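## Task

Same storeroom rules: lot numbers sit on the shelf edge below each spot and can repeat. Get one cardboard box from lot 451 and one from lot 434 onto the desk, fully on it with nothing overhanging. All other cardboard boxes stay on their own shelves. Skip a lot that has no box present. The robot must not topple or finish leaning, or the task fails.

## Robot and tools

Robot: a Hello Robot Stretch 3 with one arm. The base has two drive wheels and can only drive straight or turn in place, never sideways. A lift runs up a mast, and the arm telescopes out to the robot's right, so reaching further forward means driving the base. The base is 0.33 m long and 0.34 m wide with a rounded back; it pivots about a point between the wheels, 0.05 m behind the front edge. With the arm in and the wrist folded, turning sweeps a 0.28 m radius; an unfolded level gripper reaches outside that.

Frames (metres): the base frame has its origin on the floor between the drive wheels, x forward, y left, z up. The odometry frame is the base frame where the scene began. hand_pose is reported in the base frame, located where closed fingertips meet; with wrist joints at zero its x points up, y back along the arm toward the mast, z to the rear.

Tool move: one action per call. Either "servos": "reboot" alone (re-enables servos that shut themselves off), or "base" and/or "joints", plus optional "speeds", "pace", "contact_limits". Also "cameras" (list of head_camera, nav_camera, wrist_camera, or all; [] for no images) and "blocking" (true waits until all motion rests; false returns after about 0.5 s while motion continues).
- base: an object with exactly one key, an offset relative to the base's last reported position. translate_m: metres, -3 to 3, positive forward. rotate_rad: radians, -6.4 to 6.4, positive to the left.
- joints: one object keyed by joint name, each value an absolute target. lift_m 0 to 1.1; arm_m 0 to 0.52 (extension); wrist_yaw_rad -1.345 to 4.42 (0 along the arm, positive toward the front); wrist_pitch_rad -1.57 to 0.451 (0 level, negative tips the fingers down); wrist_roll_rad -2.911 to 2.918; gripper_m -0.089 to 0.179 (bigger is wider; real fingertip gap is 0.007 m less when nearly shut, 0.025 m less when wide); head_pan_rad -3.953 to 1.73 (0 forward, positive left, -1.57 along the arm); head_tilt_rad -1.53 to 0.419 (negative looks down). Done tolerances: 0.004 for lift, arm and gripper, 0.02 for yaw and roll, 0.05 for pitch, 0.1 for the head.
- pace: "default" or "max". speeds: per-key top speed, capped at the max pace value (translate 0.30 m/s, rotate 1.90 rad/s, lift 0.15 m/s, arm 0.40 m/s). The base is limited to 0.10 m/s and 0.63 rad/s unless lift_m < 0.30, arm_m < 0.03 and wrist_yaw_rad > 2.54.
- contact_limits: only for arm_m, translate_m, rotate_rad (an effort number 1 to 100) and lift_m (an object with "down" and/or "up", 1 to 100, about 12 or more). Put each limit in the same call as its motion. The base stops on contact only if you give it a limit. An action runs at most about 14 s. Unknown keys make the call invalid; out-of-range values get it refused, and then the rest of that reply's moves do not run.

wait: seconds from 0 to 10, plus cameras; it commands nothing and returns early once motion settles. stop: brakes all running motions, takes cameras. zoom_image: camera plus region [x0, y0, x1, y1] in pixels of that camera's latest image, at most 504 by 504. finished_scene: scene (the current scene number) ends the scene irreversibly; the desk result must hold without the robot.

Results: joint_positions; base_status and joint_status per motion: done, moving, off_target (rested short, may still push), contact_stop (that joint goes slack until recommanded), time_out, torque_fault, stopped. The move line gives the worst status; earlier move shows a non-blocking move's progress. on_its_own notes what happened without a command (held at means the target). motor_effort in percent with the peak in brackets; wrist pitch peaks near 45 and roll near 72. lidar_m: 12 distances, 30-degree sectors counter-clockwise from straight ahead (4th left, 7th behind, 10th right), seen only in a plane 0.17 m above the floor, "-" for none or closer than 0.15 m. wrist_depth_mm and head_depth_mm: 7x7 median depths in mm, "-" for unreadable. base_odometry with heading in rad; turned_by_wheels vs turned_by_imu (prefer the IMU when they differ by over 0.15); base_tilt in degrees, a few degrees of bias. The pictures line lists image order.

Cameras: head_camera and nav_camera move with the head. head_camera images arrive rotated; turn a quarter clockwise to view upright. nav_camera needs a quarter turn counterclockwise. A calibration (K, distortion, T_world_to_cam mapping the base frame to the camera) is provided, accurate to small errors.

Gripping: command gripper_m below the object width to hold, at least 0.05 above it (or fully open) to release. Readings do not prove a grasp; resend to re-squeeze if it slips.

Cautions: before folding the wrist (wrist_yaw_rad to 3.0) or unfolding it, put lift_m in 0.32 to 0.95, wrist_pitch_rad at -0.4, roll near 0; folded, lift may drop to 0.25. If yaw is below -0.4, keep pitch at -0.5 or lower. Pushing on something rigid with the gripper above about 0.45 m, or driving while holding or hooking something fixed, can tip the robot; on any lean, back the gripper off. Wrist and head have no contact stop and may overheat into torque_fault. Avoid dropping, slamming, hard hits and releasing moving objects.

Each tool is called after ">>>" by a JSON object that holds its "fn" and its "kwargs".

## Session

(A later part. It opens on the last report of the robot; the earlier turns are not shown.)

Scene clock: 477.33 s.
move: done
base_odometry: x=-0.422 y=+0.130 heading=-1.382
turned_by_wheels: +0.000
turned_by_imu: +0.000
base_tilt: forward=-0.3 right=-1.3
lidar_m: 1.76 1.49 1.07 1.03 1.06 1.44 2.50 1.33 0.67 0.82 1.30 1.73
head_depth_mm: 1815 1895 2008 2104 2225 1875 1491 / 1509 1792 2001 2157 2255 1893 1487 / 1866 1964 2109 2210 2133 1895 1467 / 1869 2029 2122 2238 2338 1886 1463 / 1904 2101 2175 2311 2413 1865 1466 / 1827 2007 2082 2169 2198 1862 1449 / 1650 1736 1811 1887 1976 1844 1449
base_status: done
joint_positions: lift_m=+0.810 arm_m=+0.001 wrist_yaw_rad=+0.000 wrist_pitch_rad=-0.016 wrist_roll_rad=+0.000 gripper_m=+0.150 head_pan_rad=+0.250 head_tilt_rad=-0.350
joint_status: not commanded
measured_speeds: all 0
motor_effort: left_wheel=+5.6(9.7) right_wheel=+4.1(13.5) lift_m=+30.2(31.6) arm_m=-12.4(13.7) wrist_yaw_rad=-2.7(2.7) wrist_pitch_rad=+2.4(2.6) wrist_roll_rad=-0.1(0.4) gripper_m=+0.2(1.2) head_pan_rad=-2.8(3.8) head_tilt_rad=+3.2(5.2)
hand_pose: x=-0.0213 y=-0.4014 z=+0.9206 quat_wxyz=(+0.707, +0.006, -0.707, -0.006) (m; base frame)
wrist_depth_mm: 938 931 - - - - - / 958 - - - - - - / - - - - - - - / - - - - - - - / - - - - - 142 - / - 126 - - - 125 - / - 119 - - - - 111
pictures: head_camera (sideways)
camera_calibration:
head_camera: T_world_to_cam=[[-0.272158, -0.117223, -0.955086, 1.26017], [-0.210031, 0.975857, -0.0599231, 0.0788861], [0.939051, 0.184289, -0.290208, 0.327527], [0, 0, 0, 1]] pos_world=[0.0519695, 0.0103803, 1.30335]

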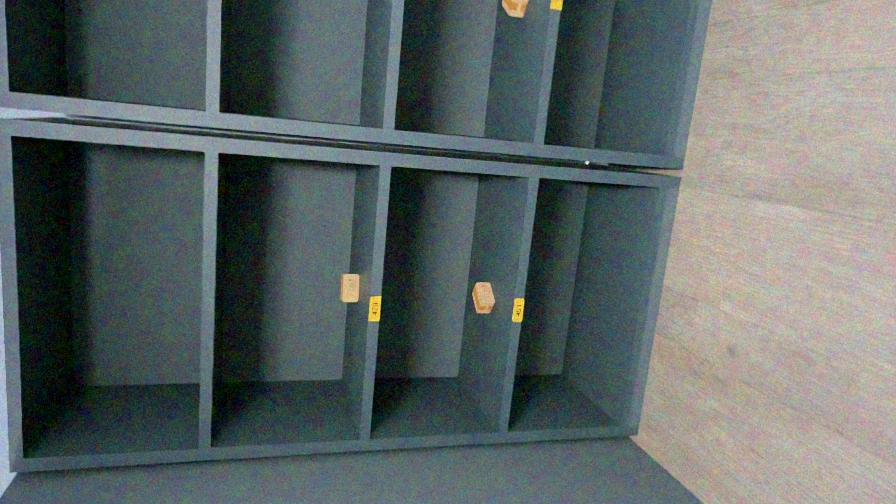

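>>> {"fn": "move", "kwargs": {"base": {"translate_m":1.07}, "joints": {"gripper_m":0.17,"head_pan_rad":-1.57,"head_tilt_rad":-0.5}, "cameras": []}}

>>> {"fn": "move", "kwargs": {"base": {"rotate_rad":1.64}, "cameras": []}}

>>> {"fn": "move", "kwargs": {"base": {"translate_m":0.55}, "joints": {"lift_m":0.467}, "cameras": ["head_camera","wrist_camera"]}}

Scene clock: 508.77 s.
move: done
base_odometry: x=-0.222 y=-0.921 heading=-1.382
turned_by_wheels: +0.000
turned_by_imu: +0.000
base_tilt: forward=-0.3 right=-1.2
lidar_m: 0.71 1.20 1.10 1.05 1.08 1.46 3.54 1.18 1.22 1.22 1.06 1.10
head_depth_mm: 1011 1090 1197 1336 1482 1574 1330 / 1010 1095 1187 1305 1443 1528 1317 / 1011 1089 1186 1302 1444 1560 1253 / 1003 1089 1178 1298 1438 1551 292 / 997 1083 1173 1300 1435 1534 1272 / 1001 1078 1179 1295 1429 1526 1293 / 997 1079 1174 1279 1423 1527 1287
base_status: done
joint_positions: lift_m=+0.810 arm_m=+0.001 wrist_yaw_rad=+0.000 wrist_pitch_rad=-0.016 wrist_roll_rad=+0.000 gripper_m=+0.170 head_pan_rad=-1.570 head_tilt_rad=-0.500
joint_status: all done
measured_speeds: all 0
motor_effort: left_wheel=+0.3(9.8) right_wheel=+9.7(13.5) lift_m=+29.3(31.5) arm_m=-12.3(13.2) wrist_yaw_rad=-0.1(2.4) wrist_pitch_rad=+2.5(2.6) wrist_roll_rad=-0.1(0.4) gripper_m=+1.0(75.1) head_pan_rad=+3.4(5.5) head_tilt_rad=-4.7(6.8)
hand_pose: x=-0.0213 y=-0.4014 z=+0.9206 quat_wxyz=(+0.707, +0.006, -0.707, -0.006) (m; base frame)
wrist_depth_mm: - - - - - 905 - / - - - - - 914 - / - - - - - - - / - - - - - - - / - - - - - - - / 123 141 - - - - - / 116 - - - - - 106
pictures: none
No camera images: "cameras" was empty.

Scene clock: 512.47 s.
move: done
base_odometry: x=-0.222 y=-0.921 heading=+0.257
turned_by_wheels: +1.640
turned_by_imu: +1.612
base_tilt: forward=-0.4 right=-1.2
lidar_m: 1.05 1.10 1.54 3.53 1.18 1.25 1.22 1.06 1.16 0.71 1.22 1.08
head_depth_mm: 830 1025 1086 845 1260 1000 1246 / 856 1030 1093 834 1256 993 1244 / 886 1029 1095 824 1242 1021 1174 / 665 1007 1033 819 1178 1013 292 / 579 624 681 752 833 922 1069 / 820 1032 1090 855 1214 1000 1218 / 965 1042 1091 844 1208 1032 1209
base_status: done
joint_positions: lift_m=+0.810 arm_m=+0.001 wrist_yaw_rad=+0.000 wrist_pitch_rad=-0.016 wrist_roll_rad=+0.000 gripper_m=+0.170 head_pan_rad=-1.570 head_tilt_rad=-0.500
joint_status: not commanded
measured_speeds: all 0
motor_effort: left_wheel=-8.5(12.5) right_wheel=+9.2(13.1) lift_m=+28.8(29.9) arm_m=-12.4(13.3) wrist_yaw_rad=-1.0(2.2) wrist_pitch_rad=+2.4(2.6) wrist_roll_rad=-0.1(0.3) gripper_m=+0.7(1.2) head_pan_rad=+3.2(4.0) head_tilt_rad=-4.4(5.0)
hand_pose: x=-0.0213 y=-0.4014 z=+0.9206 quat_wxyz=(+0.707, +0.006, -0.707, -0.006) (m; base frame)
wrist_depth_mm: - - - - - - - / 697 - - - - - - / - - - - - - 429 / - - - - - - - / - - - - - - - / 117 126 537 - - - - / - - - - - - 106
pictures: none
No camera images: "cameras" was empty.

Scene clock: 519.10 s.
move: done
base_odometry: x=+0.310 y=-0.782 heading=+0.257
turned_by_wheels: +0.000
turned_by_imu: +0.000
base_tilt: forward=-0.3 right=-1.3
lidar_m: 0.50 0.53 0.74 2.27 2.12 1.59 1.76 1.52 0.83 1.18 0.69 0.52
head_depth_mm: 835 1041 1088 846 1142 1000 1121 / 861 1046 1105 900 1246 1026 1251 / 889 1048 1112 887 1241 1017 1229 / 923 1049 1093 874 1232 1051 1227 / 961 1053 1110 862 1230 1044 1220 / 980 1057 1105 850 1214 1040 1223 / 980 1042 1076 1071 1153 1033 1182
base_status: done
joint_positions: lift_m=+0.467 arm_m=+0.001 wrist_yaw_rad=+0.000 wrist_pitch_rad=-0.016 wrist_roll_rad=+0.000 gripper_m=+0.170 head_pan_rad=-1.570 head_tilt_rad=-0.500
joint_status: all done
measured_speeds: all 0
motor_effort: left_wheel=+3.6(9.0) right_wheel=+6.4(13.7) lift_m=+24.5(27.6) arm_m=-10.7(13.3) wrist_yaw_rad=-1.0(2.1) wrist_pitch_rad=+2.5(2.7) wrist_roll_rad=-0.1(0.4) gripper_m=+0.7(1.2) head_pan_rad=+3.0(3.6) head_tilt_rad=-3.3(4.9)
hand_pose: x=-0.0213 y=-0.4014 z=+0.5774 quat_wxyz=(+0.707, +0.006, -0.707, -0.006) (m; base frame)
wrist_depth_mm: - - - - - 831 - / - - - - - - - / - - - - - 865 - / - - - - - - - / - 143 - - - 870 - / - 124 - - - 134 - / - - - - - - 106
pictures: head_camera (sideways), wrist_camera
camera_calibration:
head_camera: T_world_to_cam=[[-0.0466566, 0.432398, -0.900475, 1.18752], [0.997509, -0.0275842, -0.0649298, 0.0780406], [-0.0529144, -0.901261, -0.430034, 0.515584], [0, 0, 0, 1]] pos_world=[0.00484107, -0.0466522, 1.29611]
wrist_camera: T_world_to_cam=[[-0.998964, -0.0445762, -0.00918461, -0.0272077], [-0.000684925, 0.216505, -0.976281, 0.683219], [0.0455074, -0.975263, -0.216311, -0.0994122], [0, 0, 0, 1]] pos_world=[-0.0221876, -0.246086, 0.64526]

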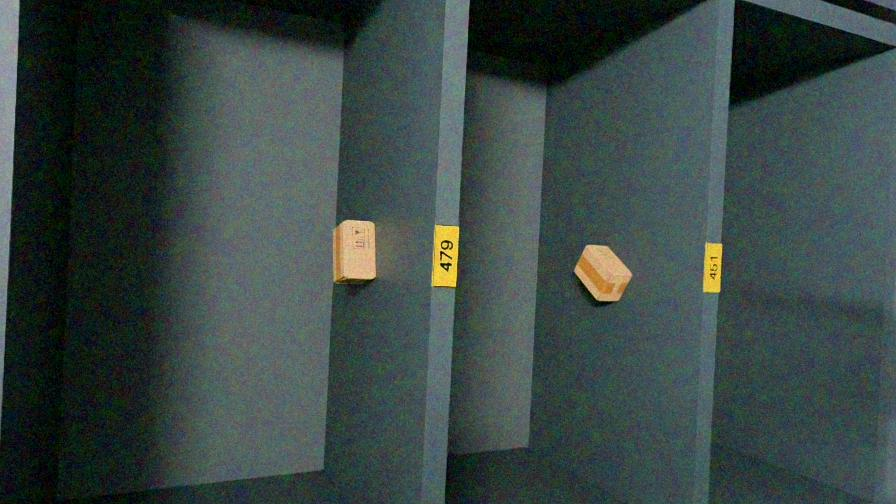

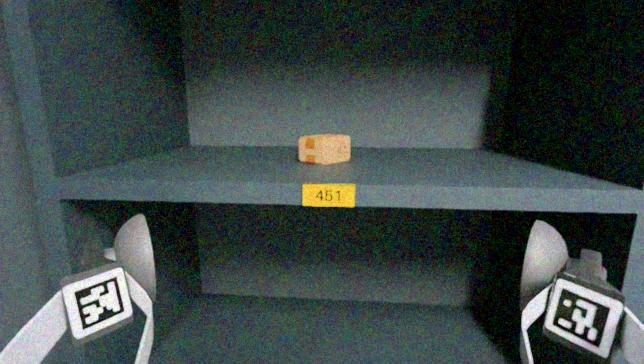

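>>> {"fn": "move", "kwargs": {"base": {"translate_m":0.025}, "cameras": []}}

>>> {"fn": "move", "kwargs": {"joints": {"arm_m":0.3}, "contact_limits": {"arm_m":40}, "cameras": ["wrist_camera"]}}

Scene clock: 533.50 s.
move: done
base_odometry: x=+0.334 y=-0.775 heading=+0.257
turned_by_wheels: +0.000
turned_by_imu: +0.000
base_tilt: forward=-0.5 right=-1.2
lidar_m: 0.48 0.50 0.70 2.16 1.76 1.61 1.79 1.55 0.85 1.18 0.65 0.49
head_depth_mm: 834 1045 1101 848 1162 1039 1158 / 857 1049 1110 899 1252 1024 1244 / 885 1050 1113 887 1235 1020 1237 / 921 1049 1107 877 1231 1049 1224 / 957 1054 1111 865 1216 1048 1221 / 977 1053 1112 849 1207 1032 1219 / 944 1039 1029 1010 1106 1029 1163
base_status: done
joint_positions: lift_m=+0.467 arm_m=+0.001 wrist_yaw_rad=+0.000 wrist_pitch_rad=-0.016 wrist_roll_rad=+0.000 gripper_m=+0.170 head_pan_rad=-1.570 head_tilt_rad=-0.500
joint_status: not commanded
measured_speeds: all 0
motor_effort: left_wheel=+6.1(9.8) right_wheel=+4.9(9.8) lift_m=+25.7(25.8) arm_m=-8.5(9.8) wrist_yaw_rad=-1.6(2.2) wrist_pitch_rad=+2.5(2.6) wrist_roll_rad=+0.0(0.4) gripper_m=+0.9(1.1) head_pan_rad=+2.2(3.1) head_tilt_rad=-2.9(3.6)
hand_pose: x=-0.0213 y=-0.4014 z=+0.5774 quat_wxyz=(+0.707, +0.006, -0.707, -0.006) (m; base frame)
wrist_depth_mm: - - - - - 808 - / - - 911 - - - - / - - - - - 849 - / - - - - - - - / - 143 - - - 139 - / - 124 - - - 134 - / - - - - - - 106
pictures: none
No camera images: "cameras" was empty.

Scene clock: 536.93 s.
move: done
base_odometry: x=+0.334 y=-0.775 heading=+0.257
turned_by_wheels: +0.000
turned_by_imu: +0.000
base_tilt: forward=-0.2 right=-1.1
lidar_m: 0.48 0.50 0.70 2.16 1.76 1.61 1.79 1.54 0.84 1.18 0.65 0.49
head_depth_mm: 834 1047 1105 847 1153 1037 1160 / 859 1044 1112 901 1252 1027 1237 / 893 1049 1109 885 1235 1019 640 / 921 1051 1099 879 1223 1016 697 / 964 1056 1110 864 1217 1041 1222 / 976 1058 1116 851 1207 1039 1221 / 941 1033 1032 1007 1110 1032 1154
base_status: not commanded
joint_positions: lift_m=+0.467 arm_m=+0.300 wrist_yaw_rad=+0.000 wrist_pitch_rad=-0.016 wrist_roll_rad=+0.000 gripper_m=+0.170 head_pan_rad=-1.570 head_tilt_rad=-0.500
joint_status: all done
measured_speeds: all 0
motor_effort: left_wheel=+5.5(6.2) right_wheel=+4.7(5.8) lift_m=+26.2(26.7) arm_m=+13.5(15.5) wrist_yaw_rad=-1.1(2.4) wrist_pitch_rad=+2.6(2.7) wrist_roll_rad=+0.0(0.4) gripper_m=+0.2(1.3) head_pan_rad=+2.2(3.0) head_tilt_rad=-1.7(3.4)
contact_limits: arm_m 40 (drawing in: default 31, maximum 55; extending or still: default 40, maximum 69)
hand_pose: x=-0.0213 y=-0.7008 z=+0.5774 quat_wxyz=(+0.707, +0.006, -0.707, -0.006) (m; base frame)
wrist_depth_mm: - 618 - - - - 553 / - 625 - - - - 569 / - 640 - - - - 596 / - - - 373 - - - / 301 154 279 302 301 280 301 / 117 141 215 216 216 201 216 / - 219 216 210 205 203 106
pictures: wrist_camera
camera_calibration:
wrist_camera: T_world_to_cam=[[-0.998964, -0.0445762, -0.00918461, -0.0405538], [-0.000684925, 0.216505, -0.976281, 0.748041], [0.0455074, -0.975263, -0.216311, -0.391406], [0, 0, 0, 1]] pos_world=[-0.0221876, -0.545486, 0.64526]

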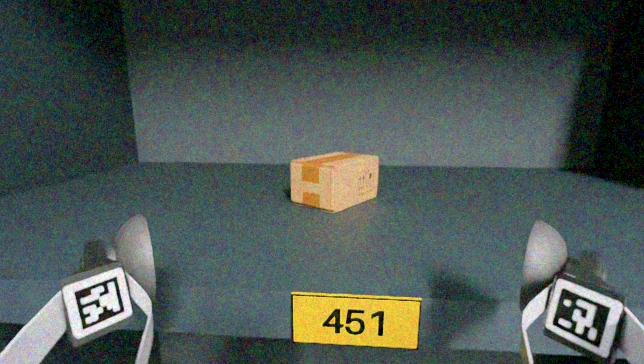

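>>> {"fn": "move", "kwargs": {"joints": {"arm_m":0.518}, "contact_limits": {"arm_m":40}, "cameras": ["wrist_camera"]}}

>>> {"fn": "move", "kwargs": {"joints": {"gripper_m":0.015}, "cameras": ["wrist_camera"]}}

>>> {"fn": "move", "kwargs": {"joints": {"lift_m":0.527}, "cameras": ["wrist_camera"]}}

Scene clock: 549.57 s.
move: done
base_odometry: x=+0.334 y=-0.775 heading=+0.257
turned_by_wheels: +0.000
turned_by_imu: +0.000
base_tilt: forward=-0.4 right=-1.2
lidar_m: 0.48 0.50 0.70 2.16 1.76 1.61 1.79 1.54 0.84 1.18 0.65 0.49
head_depth_mm: 836 1041 1101 847 1157 1033 1159 / 861 1043 1109 900 1244 1025 1244 / 889 1049 1113 887 1247 956 678 / 927 1051 1101 877 1233 832 1230 / 964 1051 1109 862 1216 1048 1225 / 979 1054 1112 850 1213 1040 1214 / 942 1035 1035 1006 1111 1029 1160
base_status: not commanded
joint_positions: lift_m=+0.467 arm_m=+0.518 wrist_yaw_rad=+0.000 wrist_pitch_rad=-0.015 wrist_roll_rad=+0.000 gripper_m=+0.170 head_pan_rad=-1.570 head_tilt_rad=-0.500
joint_status: all done
measured_speeds: all 0
motor_effort: left_wheel=+5.4(6.4) right_wheel=+5.1(5.8) lift_m=+22.3(28.2) arm_m=+13.6(16.9) wrist_yaw_rad=-1.0(2.5) wrist_pitch_rad=+2.3(2.9) wrist_roll_rad=-0.1(0.3) gripper_m=+0.1(1.1) head_pan_rad=+2.2(2.6) head_tilt_rad=-2.2(2.7)
contact_limits: arm_m 40 (drawing in: default 31, maximum 55; extending or still: default 40, maximum 69)
hand_pose: x=-0.0213 y=-0.9188 z=+0.5777 quat_wxyz=(+0.707, +0.006, -0.707, -0.005) (m; base frame)
wrist_depth_mm: - - - - - - - / 433 - - - - - - / 445 - - - - - - / - - - - - - - / 301 155 259 164 197 280 302 / 117 141 193 145 195 194 216 / 116 160 166 152 167 161 106
pictures: wrist_camera
camera_calibration:
wrist_camera: T_world_to_cam=[[-0.998968, -0.0445067, -0.00901542, -0.0503221], [-0.000783205, 0.215388, -0.976528, 0.794618], [0.0454038, -0.975514, -0.215201, -0.604804], [0, 0, 0, 1]] pos_world=[-0.0221874, -0.763385, 0.645359]

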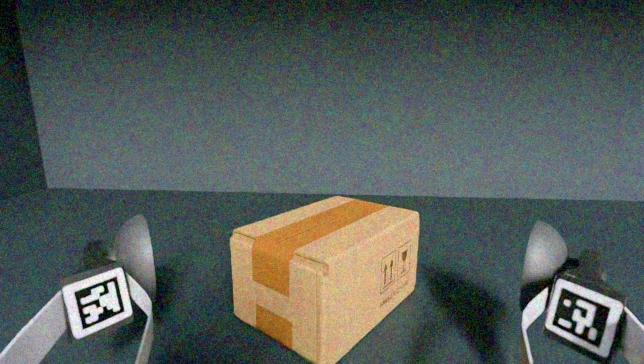

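Scene clock: 551.63 s.
move: done
base_odometry: x=+0.334 y=-0.775 heading=+0.257
turned_by_wheels: +0.000
turned_by_imu: +0.000
base_tilt: forward=-0.2 right=-1.1
lidar_m: 0.48 0.50 0.70 2.15 1.76 1.61 1.78 1.54 0.85 1.18 0.65 0.49
head_depth_mm: 838 1040 1103 845 1158 1030 1164 / 864 1043 1107 900 1252 1026 1242 / 893 1049 1109 884 1239 956 678 / 925 1049 1103 876 1228 833 1230 / 964 1053 1106 861 1215 1044 1225 / 975 1058 1108 853 1222 1040 1215 / 940 1031 1034 1010 1111 1032 1158
base_status: not commanded
joint_positions: lift_m=+0.467 arm_m=+0.518 wrist_yaw_rad=+0.000 wrist_pitch_rad=-0.015 wrist_roll_rad=+0.000 gripper_m=+0.016 head_pan_rad=-1.570 head_tilt_rad=-0.500
joint_status: all done
measured_speeds: all 0
motor_effort: left_wheel=+5.1(5.6) right_wheel=+4.7(5.4) lift_m=+22.4(22.4) arm_m=+9.9(13.3) wrist_yaw_rad=+0.1(2.4) wrist_pitch_rad=+2.3(2.4) wrist_roll_rad=+0.1(0.3) gripper_m=-14.5(89.0) head_pan_rad=+1.4(2.4) head_tilt_rad=-2.1(2.6)
contact_limits: arm_m 40 (drawing in: default 31, maximum 55; extending or still: default 40, maximum 69)
hand_pose: x=-0.0213 y=-0.9188 z=+0.5777 quat_wxyz=(+0.707, +0.006, -0.707, -0.005) (m; base frame)
wrist_depth_mm: - - - - - - - / 428 - - - - - - / 445 - - - - - - / - - - - - - - / 301 302 160 165 158 303 281 / 216 229 127 158 126 216 216 / 174 153 160 160 161 168 168
pictures: wrist_camera
camera_calibration:
wrist_camera: T_world_to_cam=[[-0.998968, -0.0445067, -0.00901542, -0.0503221], [-0.000783205, 0.215388, -0.976528, 0.794618], [0.0454038, -0.975514, -0.215201, -0.604804], [0, 0, 0, 1]] pos_world=[-0.0221874, -0.763385, 0.645359]

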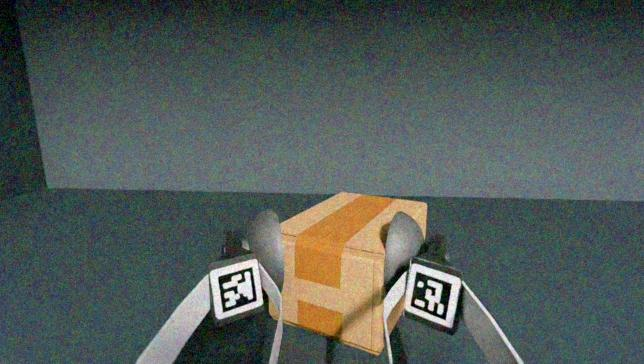

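Scene clock: 553.00 s.
move: done
base_odometry: x=+0.334 y=-0.775 heading=+0.257
turned_by_wheels: +0.000
turned_by_imu: +0.000
base_tilt: forward=-0.3 right=-1.1
lidar_m: 0.48 0.50 0.70 2.16 1.76 1.61 1.79 1.54 0.85 1.18 0.65 0.49
head_depth_mm: 840 1043 1109 847 1154 1036 1154 / 865 1046 1108 896 1252 1024 1238 / 892 1048 1111 886 1234 792 596 / 927 1055 1105 873 1104 956 1223 / 961 1050 1105 863 1224 1041 1220 / 980 1061 1111 851 1205 1040 1211 / 944 1034 1030 1010 1109 1031 1161
base_status: not commanded
joint_positions: lift_m=+0.527 arm_m=+0.518 wrist_yaw_rad=+0.000 wrist_pitch_rad=-0.027 wrist_roll_rad=+0.000 gripper_m=+0.016 head_pan_rad=-1.570 head_tilt_rad=-0.500
joint_status: all done
measured_speeds: all 0
motor_effort: left_wheel=+5.0(5.6) right_wheel=+4.0(5.7) lift_m=+29.8(33.1) arm_m=+6.4(9.7) wrist_yaw_rad=-0.5(2.4) wrist_pitch_rad=+4.5(4.6) wrist_roll_rad=+0.0(0.3) gripper_m=-14.6(15.0) head_pan_rad=+1.5(2.1) head_tilt_rad=-1.6(2.3)
contact_limits: arm_m 40 (drawing in: default 31, maximum 55; extending or still: default 40, maximum 69)
hand_pose: x=-0.0213 y=-0.9185 z=+0.6348 quat_wxyz=(+0.707, +0.010, -0.707, -0.010) (m; base frame)
wrist_depth_mm: - - - - - - - / 425 - - - - - - / 445 - - - - - - / 465 - - - - - - / - - 154 165 149 - - / 305 303 127 158 126 305 304 / 251 103 241 232 231 252 253
pictures: wrist_camera
camera_calibration:
wrist_camera: T_world_to_cam=[[-0.998968, -0.0444011, -0.00952995, -0.0493716], [-0.000784091, 0.226687, -0.973967, 0.858989], [0.0454055, -0.972955, -0.226488, -0.582742], [0, 0, 0, 1]] pos_world=[-0.0221874, -0.763895, 0.704173]

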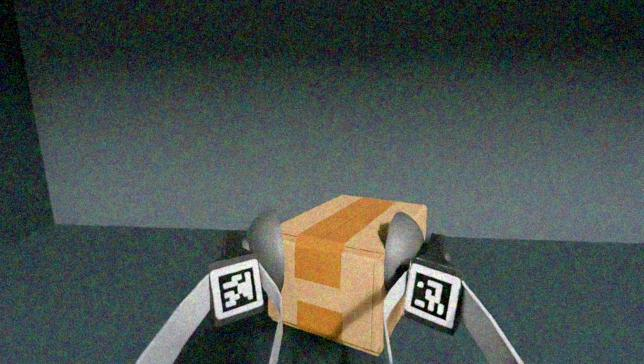

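>>> {"fn": "move", "kwargs": {"joints": {"arm_m":0.0}, "cameras": []}}

>>> {"fn": "move", "kwargs": {"base": {"translate_m":-0.575}, "joints": {"lift_m":0.85}, "cameras": []}}

>>> {"fn": "move", "kwargs": {"base": {"rotate_rad":-1.64}, "cameras": []}}

>>> {"fn": "move", "kwargs": {"base": {"translate_m":-1.3}, "cameras": []}}

>>> {"fn": "move", "kwargs": {"base": {"translate_m":-0.35}, "cameras": ["head_camera"]}}

Scene clock: 570.83 s.
move: done
base_odometry: x=+0.334 y=-0.775 heading=+0.257
turned_by_wheels: +0.000
turned_by_imu: +0.000
base_tilt: forward=-0.3 right=-1.3
lidar_m: 0.48 0.50 0.70 2.16 1.76 1.61 1.79 1.55 0.85 1.18 0.65 0.49
head_depth_mm: 832 1041 1106 846 1159 1030 1159 / 856 1043 1111 896 1248 1028 1235 / 886 1048 1112 885 1243 1023 1239 / 922 1051 1102 876 1226 1048 1224 / 960 1055 1110 861 1226 1044 1219 / 981 1057 1108 850 1215 1043 1219 / 941 1036 1030 1009 1110 1033 1161
base_status: not commanded
joint_positions: lift_m=+0.527 arm_m=+0.001 wrist_yaw_rad=+0.000 wrist_pitch_rad=-0.027 wrist_roll_rad=+0.000 gripper_m=+0.016 head_pan_rad=-1.570 head_tilt_rad=-0.500
joint_status: all done
measured_speeds: all 0
motor_effort: left_wheel=+5.0(5.5) right_wheel=+5.3(5.5) lift_m=+29.5(29.5) arm_m=-11.8(14.4) wrist_yaw_rad=-0.2(2.4) wrist_pitch_rad=+4.5(4.6) wrist_roll_rad=+0.0(0.4) gripper_m=-14.5(15.1) head_pan_rad=+1.2(2.0) head_tilt_rad=-0.3(1.7)
hand_pose: x=-0.0213 y=-0.4010 z=+0.6347 quat_wxyz=(+0.707, +0.010, -0.707, -0.010) (m; base frame)
wrist_depth_mm: - - - - - 804 - / - - 914 - - - - / - - 916 - - 846 - / - - - - - - - / - - 154 165 150 - - / - - 128 157 126 918 - / - 94 - 160 130 - -
pictures: none
No camera images: "cameras" was empty.

Scene clock: 577.70 s.
move: done
base_odometry: x=-0.222 y=-0.921 heading=+0.257
turned_by_wheels: +0.000
turned_by_imu: +0.000
base_tilt: forward=-0.3 right=-1.1
lidar_m: 1.05 1.10 1.54 3.55 1.18 1.25 1.22 1.06 1.16 0.71 1.22 1.08
head_depth_mm: 829 1024 1088 846 1266 999 1252 / 856 1027 1088 836 1256 1030 1247 / 885 1028 1092 827 1239 929 1171 / 658 1009 1035 817 1174 466 - / 579 626 682 750 833 937 1081 / 821 1029 1092 854 1217 999 1214 / 960 1045 1097 841 1195 1033 1215
base_status: done
joint_positions: lift_m=+0.850 arm_m=+0.001 wrist_yaw_rad=+0.000 wrist_pitch_rad=-0.028 wrist_roll_rad=+0.000 gripper_m=+0.016 head_pan_rad=-1.570 head_tilt_rad=-0.500
joint_status: all done
measured_speeds: all 0
motor_effort: left_wheel=-4.0(12.2) right_wheel=-8.6(11.8) lift_m=+30.8(35.0) arm_m=+0.2(12.5) wrist_yaw_rad=-1.1(2.7) wrist_pitch_rad=+4.6(4.8) wrist_roll_rad=-0.1(0.5) gripper_m=-14.5(15.1) head_pan_rad=+0.5(1.6) head_tilt_rad=-0.3(1.4)
hand_pose: x=-0.0213 y=-0.4010 z=+0.9575 quat_wxyz=(+0.707, +0.010, -0.707, -0.010) (m; base frame)
wrist_depth_mm: - - - - - - - / - - - - - - - / - - - - - - - / - - - - - - - / - - 157 165 150 - - / - - 128 157 126 - - / - 95 - 161 130 697 -
pictures: none
No camera images: "cameras" was empty.

Scene clock: 581.40 s.
move: done
base_odometry: x=-0.222 y=-0.921 heading=-1.382
turned_by_wheels: -1.640
turned_by_imu: -1.613
base_tilt: forward=-0.3 right=-1.2
lidar_m: 0.71 1.20 1.09 1.05 1.08 1.46 3.53 1.18 1.22 1.22 1.06 1.10
head_depth_mm: 1016 1098 1203 1330 1474 1568 1326 / 1008 1089 1188 1300 1446 1565 1321 / 1010 1090 1185 1298 1425 1511 1248 / 1005 1085 1180 1292 1402 467 - / 1007 1081 1180 1291 1426 1531 1298 / 999 1080 1181 1290 1429 1543 1298 / 995 1073 1169 1288 1422 1523 1288
base_status: done
joint_positions: lift_m=+0.850 arm_m=+0.001 wrist_yaw_rad=+0.000 wrist_pitch_rad=-0.028 wrist_roll_rad=+0.000 gripper_m=+0.016 head_pan_rad=-1.570 head_tilt_rad=-0.500
joint_status: not commanded
measured_speeds: all 0
motor_effort: left_wheel=+8.2(11.5) right_wheel=-10.1(13.8) lift_m=+29.0(31.9) arm_m=-1.7(2.7) wrist_yaw_rad=-1.6(2.5) wrist_pitch_rad=+4.5(4.8) wrist_roll_rad=-0.3(0.3) gripper_m=-14.4(15.0) head_pan_rad=-0.2(1.1) head_tilt_rad=+0.4(1.5)
hand_pose: x=-0.0213 y=-0.4010 z=+0.9575 quat_wxyz=(+0.707, +0.010, -0.707, -0.010) (m; base frame)
wrist_depth_mm: - - - - - 892 - / - - - - - 910 - / - - - - - - - / - - - - - - - / - - 161 165 166 - - / - - 127 157 127 - - / - - - 174 - - -
pictures: none
No camera images: "cameras" was empty.

Scene clock: 595.53 s.
move: done
base_odometry: x=-0.465 y=+0.355 heading=-1.382
turned_by_wheels: +0.000
turned_by_imu: -0.001
base_tilt: forward=-0.3 right=-1.3
lidar_m: 2.00 1.48 1.07 1.02 1.05 1.42 2.27 1.17 0.81 0.61 0.90 1.73
head_depth_mm: 1056 1135 1232 1302 955 734 1290 / 1042 1130 1237 1296 948 727 1250 / 1037 1125 1229 1297 939 678 1215 / 1043 1125 1229 1289 931 467 - / 1035 1123 1222 1291 927 692 1237 / 1029 1119 1221 1285 921 710 1259 / 1031 1112 1212 1274 914 708 1191
base_status: done
joint_positions: lift_m=+0.850 arm_m=+0.001 wrist_yaw_rad=+0.000 wrist_pitch_rad=-0.028 wrist_roll_rad=+0.000 gripper_m=+0.016 head_pan_rad=-1.570 head_tilt_rad=-0.500
joint_status: not commanded
measured_speeds: all 0
motor_effort: left_wheel=-4.0(9.6) right_wheel=-7.4(15.0) lift_m=+24.6(30.3) arm_m=-12.2(13.3) wrist_yaw_rad=-0.9(2.5) wrist_pitch_rad=+4.6(4.8) wrist_roll_rad=+0.0(0.4) gripper_m=-14.7(15.2) head_pan_rad=-0.6(1.4) head_tilt_rad=+2.7(3.1)
hand_pose: x=-0.0213 y=-0.4010 z=+0.9575 quat_wxyz=(+0.707, +0.010, -0.707, -0.010) (m; base frame)
wrist_depth_mm: - - - - - - - / - - - - - - - / - - - - - - - / - - - - - - - / - - 154 165 149 - - / - - 128 157 127 - - / - 95 - 160 130 - -
pictures: none
No camera images: "cameras" was empty.

Scene clock: 600.17 s.
move: done
base_odometry: x=-0.531 y=+0.699 heading=-1.382
turned_by_wheels: +0.000
turned_by_imu: +0.000
base_tilt: forward=-0.3 right=-1.2
lidar_m: 2.35 1.48 1.06 1.02 1.05 2.01 1.93 1.83 0.95 0.74 0.67 1.72
head_depth_mm: 1054 1143 1245 1311 957 732 1234 / 1051 1140 1240 1304 946 730 1282 / 1051 1136 1232 1305 941 676 1248 / 1044 1135 1229 1296 933 466 - / 1043 1126 1229 1294 926 692 1236 / 1041 1130 1220 1294 924 711 1260 / 1037 1121 1219 1285 913 707 1196
base_status: done
joint_positions: lift_m=+0.850 arm_m=+0.001 wrist_yaw_rad=+0.000 wrist_pitch_rad=-0.028 wrist_roll_rad=+0.000 gripper_m=+0.016 head_pan_rad=-1.570 head_tilt_rad=-0.500
joint_status: not commanded
measured_speeds: all 0
motor_effort: left_wheel=-2.5(9.7) right_wheel=-10.2(14.9) lift_m=+29.9(30.4) arm_m=-10.7(12.4) wrist_yaw_rad=-1.4(2.4) wrist_pitch_rad=+4.7(4.8) wrist_roll_rad=-0.2(0.3) gripper_m=-14.8(15.0) head_pan_rad=-0.9(1.7) head_tilt_rad=+3.6(3.6)
hand_pose: x=-0.0213 y=-0.4010 z=+0.9575 quat_wxyz=(+0.707, +0.010, -0.707, -0.010) (m; base frame)
wrist_depth_mm: - - - - - - - / - - - - - - - / - - - - - - - / - - - - - - - / - - 154 165 150 - - / - - 128 158 126 483 - / - 94 - 160 130 - -
pictures: head_camera (sideways)
camera_calibration:
head_camera: T_world_to_cam=[[-0.0466566, 0.432398, -0.900475, 1.18752], [0.997509, -0.0275842, -0.0649298, 0.0780406], [-0.0529144, -0.901261, -0.430034, 0.515584], [0, 0, 0, 1]] pos_world=[0.00484107, -0.0466522, 1.29611]

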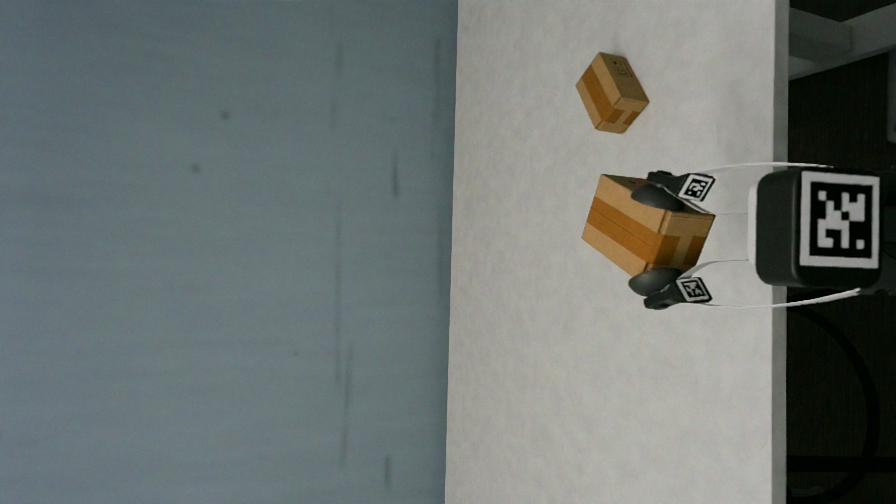

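>>> {"fn": "move", "kwargs": {"joints": {"arm_m":0.32,"lift_m":0.72}, "cameras": []}}

>>> {"fn": "move", "kwargs": {"joints": {"lift_m":0.63}, "speeds": {"lift_m":0.03}, "contact_limits": {"lift_m":{"down":13}}, "cameras": ["head_camera"]}}

>>> {"fn": "move", "kwargs": {"joints": {"gripper_m":0.15}, "cameras": []}}

>>> {"fn": "move", "kwargs": {"joints": {"lift_m":0.82}, "cameras": []}}

>>> {"fn": "move", "kwargs": {"joints": {"arm_m":0.1}, "cameras": ["head_camera"]}}

Scene clock: 612.63 s.
move: done
base_odometry: x=-0.531 y=+0.699 heading=-1.382
turned_by_wheels: +0.000
turned_by_imu: +0.000
base_tilt: forward=-0.3 right=-1.1
lidar_m: 2.34 1.47 1.06 1.02 1.05 2.01 1.93 1.84 0.95 0.74 0.67 1.72
head_depth_mm: 1053 1145 1243 1313 956 733 1205 / 1050 1141 1243 1310 949 491 371 / 1047 1135 1239 1297 935 522 1275 / 1043 1128 1228 1293 776 564 1269 / 1041 1129 1233 1297 928 715 1230 / 1040 1126 1224 1290 919 709 1257 / 1038 1121 1227 1287 916 707 1198
base_status: not commanded
joint_positions: lift_m=+0.720 arm_m=+0.320 wrist_yaw_rad=+0.000 wrist_pitch_rad=-0.028 wrist_roll_rad=+0.000 gripper_m=+0.016 head_pan_rad=-1.570 head_tilt_rad=-0.500
joint_status: all done
measured_speeds: all 0
motor_effort: left_wheel=-2.5(2.8) right_wheel=-9.3(10.7) lift_m=+30.8(34.7) arm_m=+13.6(14.8) wrist_yaw_rad=+0.1(2.1) wrist_pitch_rad=+4.7(4.9) wrist_roll_rad=+0.1(0.3) gripper_m=-14.2(15.1) head_pan_rad=-1.1(2.1) head_tilt_rad=+3.9(4.4)
hand_pose: x=-0.0213 y=-0.7204 z=+0.8274 quat_wxyz=(+0.707, +0.010, -0.707, -0.010) (m; base frame)
wrist_depth_mm: - - - - - - - / - - - - - - - / - - - - - - - / - - - - - - - / - - 154 165 150 - - / - - 128 158 126 - - / - 95 - 160 130 - -
pictures: none
No camera images: "cameras" was empty.

Scene clock: 615.83 s.
move: contact_stop
base_odometry: x=-0.531 y=+0.699 heading=-1.382
turned_by_wheels: +0.000
turned_by_imu: +0.000
base_tilt: forward=-0.3 right=-1.2
lidar_m: 2.34 1.47 1.06 1.02 1.05 2.01 1.92 1.84 0.95 0.74 0.67 1.72
head_depth_mm: 1055 1140 1242 1311 958 733 1228 / 1051 1138 1240 1308 948 729 465 / 1050 1138 1234 1303 938 559 1213 / 1048 1135 1222 1300 848 575 1272 / 1047 1129 1230 1291 926 715 1226 / 1039 1122 1225 1291 922 711 1254 / 1040 1122 1226 1295 908 708 1187
base_status: not commanded
joint_positions: lift_m=+0.650 arm_m=+0.320 wrist_yaw_rad=+0.000 wrist_pitch_rad=+0.007 wrist_roll_rad=+0.000 gripper_m=+0.016 head_pan_rad=-1.570 head_tilt_rad=-0.500
joint_status: lift_m contact_stop (moved -0.070 of -0.090)
measured_speeds: translate_m=+0.000 rotate_rad=+0.000 lift_m=+0.001 arm_m=+0.000 wrist_yaw_rad=+0.000 wrist_pitch_rad=+0.000 wrist_roll_rad=+0.000 head_pan_rad=+0.000 head_tilt_rad=+0.000
on_its_own: lift_m is slack since a contact_stop (your +0.630 is given up)
motor_effort: left_wheel=-1.4(2.8) right_wheel=-5.4(10.3) lift_m=+25.9(29.9) arm_m=+8.0(14.1) wrist_yaw_rad=-0.3(2.5) wrist_pitch_rad=-1.7(6.1) wrist_roll_rad=-0.1(0.8) gripper_m=-14.4(15.0) head_pan_rad=-2.1(2.3) head_tilt_rad=+4.2(4.4)
contact_limits: lift_m down 13 (down: maximum 72; up: maximum 65)
hand_pose: x=-0.0214 y=-0.7214 z=+0.7664 quat_wxyz=(+0.707, -0.002, -0.707, +0.002) (m; base frame)
wrist_depth_mm: - - - - - - - / - - - - - - - / - - - - - - - / - - - - - - - / - - 154 165 150 - - / - - 127 157 127 - - / - 94 - 159 130 - -
pictures: head_camera (sideways)
camera_calibration:
head_camera: T_world_to_cam=[[-0.0466566, 0.432398, -0.900475, 1.18752], [0.997509, -0.0275842, -0.0649298, 0.0780406], [-0.0529144, -0.901261, -0.430034, 0.515584], [0, 0, 0, 1]] pos_world=[0.00484107, -0.0466522, 1.29611]

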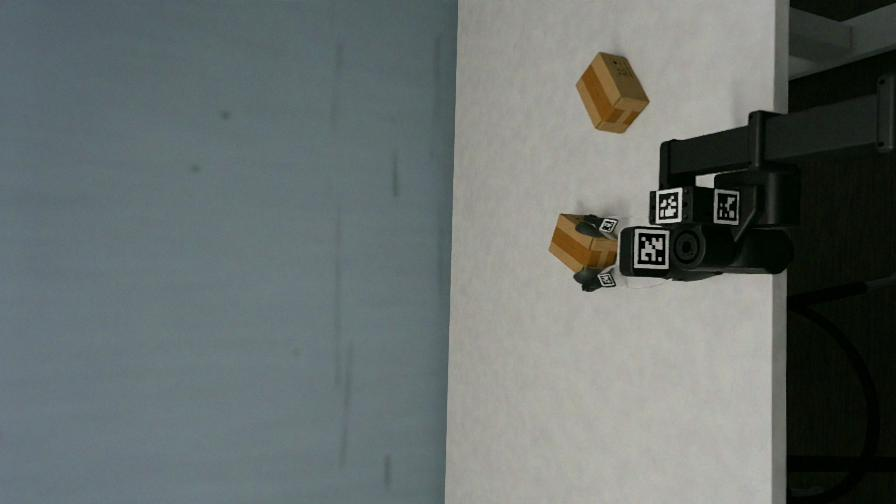

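not run: a stop that you did not command came earlier in this reply.

not run: a stop that you did not command came earlier in this reply.

not run: a stop that you did not command came earlier in this reply.

>>> {"fn": "move", "kwargs": {"joints": {"gripper_m":0.15}, "cameras": []}}

>>> {"fn": "move", "kwargs": {"joints": {"lift_m":0.82}, "cameras": []}}

>>> {"fn": "move", "kwargs": {"joints": {"arm_m":0.1}, "cameras": ["head_camera"]}}

Scene clock: 622.23 s.
move: done
base_odometry: x=-0.531 y=+0.699 heading=-1.382
turned_by_wheels: +0.000
turned_by_imu: +0.000
base_tilt: forward=-0.4 right=-1.3
lidar_m: 2.34 1.47 1.06 1.01 1.05 2.01 1.93 1.83 0.95 0.74 0.68 1.72
head_depth_mm: 1056 1138 1243 1317 957 733 1222 / 1052 1135 1234 1307 949 728 465 / 1050 1129 1236 1302 940 559 1209 / 1044 1125 1230 1291 883 575 1263 / 1039 1122 1222 1292 927 713 1234 / 1041 1122 1228 1291 919 711 1264 / 1038 1121 1220 1284 913 707 1196
base_status: not commanded
joint_positions: lift_m=+0.651 arm_m=+0.320 wrist_yaw_rad=+0.000 wrist_pitch_rad=+0.002 wrist_roll_rad=+0.000 gripper_m=+0.150 head_pan_rad=-1.570 head_tilt_rad=-0.500
joint_status: all done
measured_speeds: all 0
on_its_own: lift_m is slack since a contact_stop (your +0.630 is given up)
motor_effort: left_wheel=-1.4(1.6) right_wheel=-5.7(6.3) lift_m=+26.8(27.9) arm_m=-2.9(9.3) wrist_yaw_rad=-0.7(1.9) wrist_pitch_rad=-0.8(1.0) wrist_roll_rad=+0.0(0.3) gripper_m=+0.5(82.1) head_pan_rad=-2.4(2.7) head_tilt_rad=+4.5(4.9)
contact_limits: lift_m down 13 (down: maximum 72; up: maximum 65)
hand_pose: x=-0.0214 y=-0.7213 z=+0.7658 quat_wxyz=(+0.707, +0.000, -0.707, +0.001) (m; base frame)
wrist_depth_mm: - - - - - - - / - - - - - - - / - - - - - - - / - - - - - - - / - 146 - 174 190 142 - / - 126 - 164 158 124 - / - 119 - 162 - - 111
pictures: none
No camera images: "cameras" was empty.

Scene clock: 624.60 s.
move: done
base_odometry: x=-0.531 y=+0.699 heading=-1.382
turned_by_wheels: +0.000
turned_by_imu: +0.000
base_tilt: forward=-0.3 right=-1.3
lidar_m: 2.35 1.47 1.06 1.02 1.05 2.01 1.93 1.83 0.95 0.74 0.67 1.73
head_depth_mm: 1052 1140 1240 1312 956 369 290 / 1057 1138 1233 1314 421 342 1249 / 1049 1134 1232 1301 481 701 1283 / 1047 1126 1231 1297 509 698 1267 / 1043 1123 1227 1291 920 714 1230 / 1043 1129 1228 1293 921 711 1263 / 1038 1125 1218 1282 913 707 1193
base_status: not commanded
joint_positions: lift_m=+0.820 arm_m=+0.320 wrist_yaw_rad=+0.000 wrist_pitch_rad=-0.015 wrist_roll_rad=+0.000 gripper_m=+0.150 head_pan_rad=-1.570 head_tilt_rad=-0.500
joint_status: all done
measured_speeds: all 0
motor_effort: left_wheel=-1.1(1.9) right_wheel=-5.7(6.6) lift_m=+30.1(34.3) arm_m=+5.3(5.7) wrist_yaw_rad=-0.4(2.1) wrist_pitch_rad=+2.4(2.5) wrist_roll_rad=+0.2(0.4) gripper_m=+0.6(1.1) head_pan_rad=-2.5(2.6) head_tilt_rad=+3.9(4.9)
hand_pose: x=-0.0214 y=-0.7208 z=+0.9307 quat_wxyz=(+0.707, +0.006, -0.707, -0.006) (m; base frame)
wrist_depth_mm: - - - - - - - / - - - - - - - / - - - - - - - / - - - - - - - / - 146 - - - 142 - / - 126 - - - 124 - / - 118 - - - - 111
pictures: none
No camera images: "cameras" was empty.

Scene clock: 627.47 s.
move: done
base_odometry: x=-0.531 y=+0.699 heading=-1.382
turned_by_wheels: +0.000
turned_by_imu: +0.000
base_tilt: forward=-0.4 right=-1.2
lidar_m: 2.35 1.47 1.06 1.02 1.05 2.01 1.93 1.83 0.95 0.74 0.68 1.72
head_depth_mm: 1054 1144 1245 1316 960 734 295 / 1053 1138 1235 1305 947 726 305 / 1049 1133 1235 1305 941 394 287 / 1049 1131 1232 1300 882 375 300 / 1045 1123 1229 1294 927 714 1231 / 1042 1125 1226 1290 920 711 1266 / 1042 1121 1218 1279 910 708 1193
base_status: not commanded
joint_positions: lift_m=+0.820 arm_m=+0.100 wrist_yaw_rad=+0.000 wrist_pitch_rad=-0.016 wrist_roll_rad=+0.000 gripper_m=+0.150 head_pan_rad=-1.570 head_tilt_rad=-0.500
joint_status: all done
measured_speeds: all 0
motor_effort: left_wheel=-0.7(1.6) right_wheel=-5.6(6.3) lift_m=+24.4(30.0) arm_m=-13.3(14.4) wrist_yaw_rad=-1.0(2.1) wrist_pitch_rad=+2.4(2.5) wrist_roll_rad=+0.2(0.5) gripper_m=+0.7(1.2) head_pan_rad=-2.7(3.1) head_tilt_rad=+3.7(5.0)
hand_pose: x=-0.0214 y=-0.5008 z=+0.9306 quat_wxyz=(+0.707, +0.006, -0.707, -0.006) (m; base frame)
wrist_depth_mm: - - - - - - - / - - - - - - - / - - - - - - - / - - - - - - - / - 146 - - - 142 - / - 125 - 420 - 124 - / - 119 - 419 - 365 111
pictures: head_camera (sideways)
camera_calibration:
head_camera: T_world_to_cam=[[-0.0466656, 0.432197, -0.900571, 1.18763], [0.997508, -0.0275946, -0.0649318, 0.0780427], [-0.0529142, -0.901357, -0.429832, 0.515317], [0, 0, 0, 1]] pos_world=[0.00484104, -0.0466531, 1.29612]

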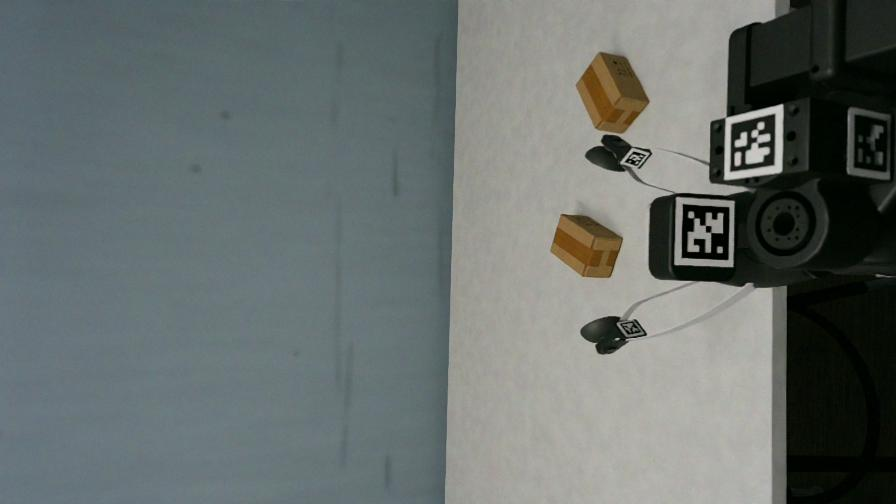

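>>> {"fn": "finished_scene", "kwargs": {"scene": 2}}

The scene is finished: the task was done.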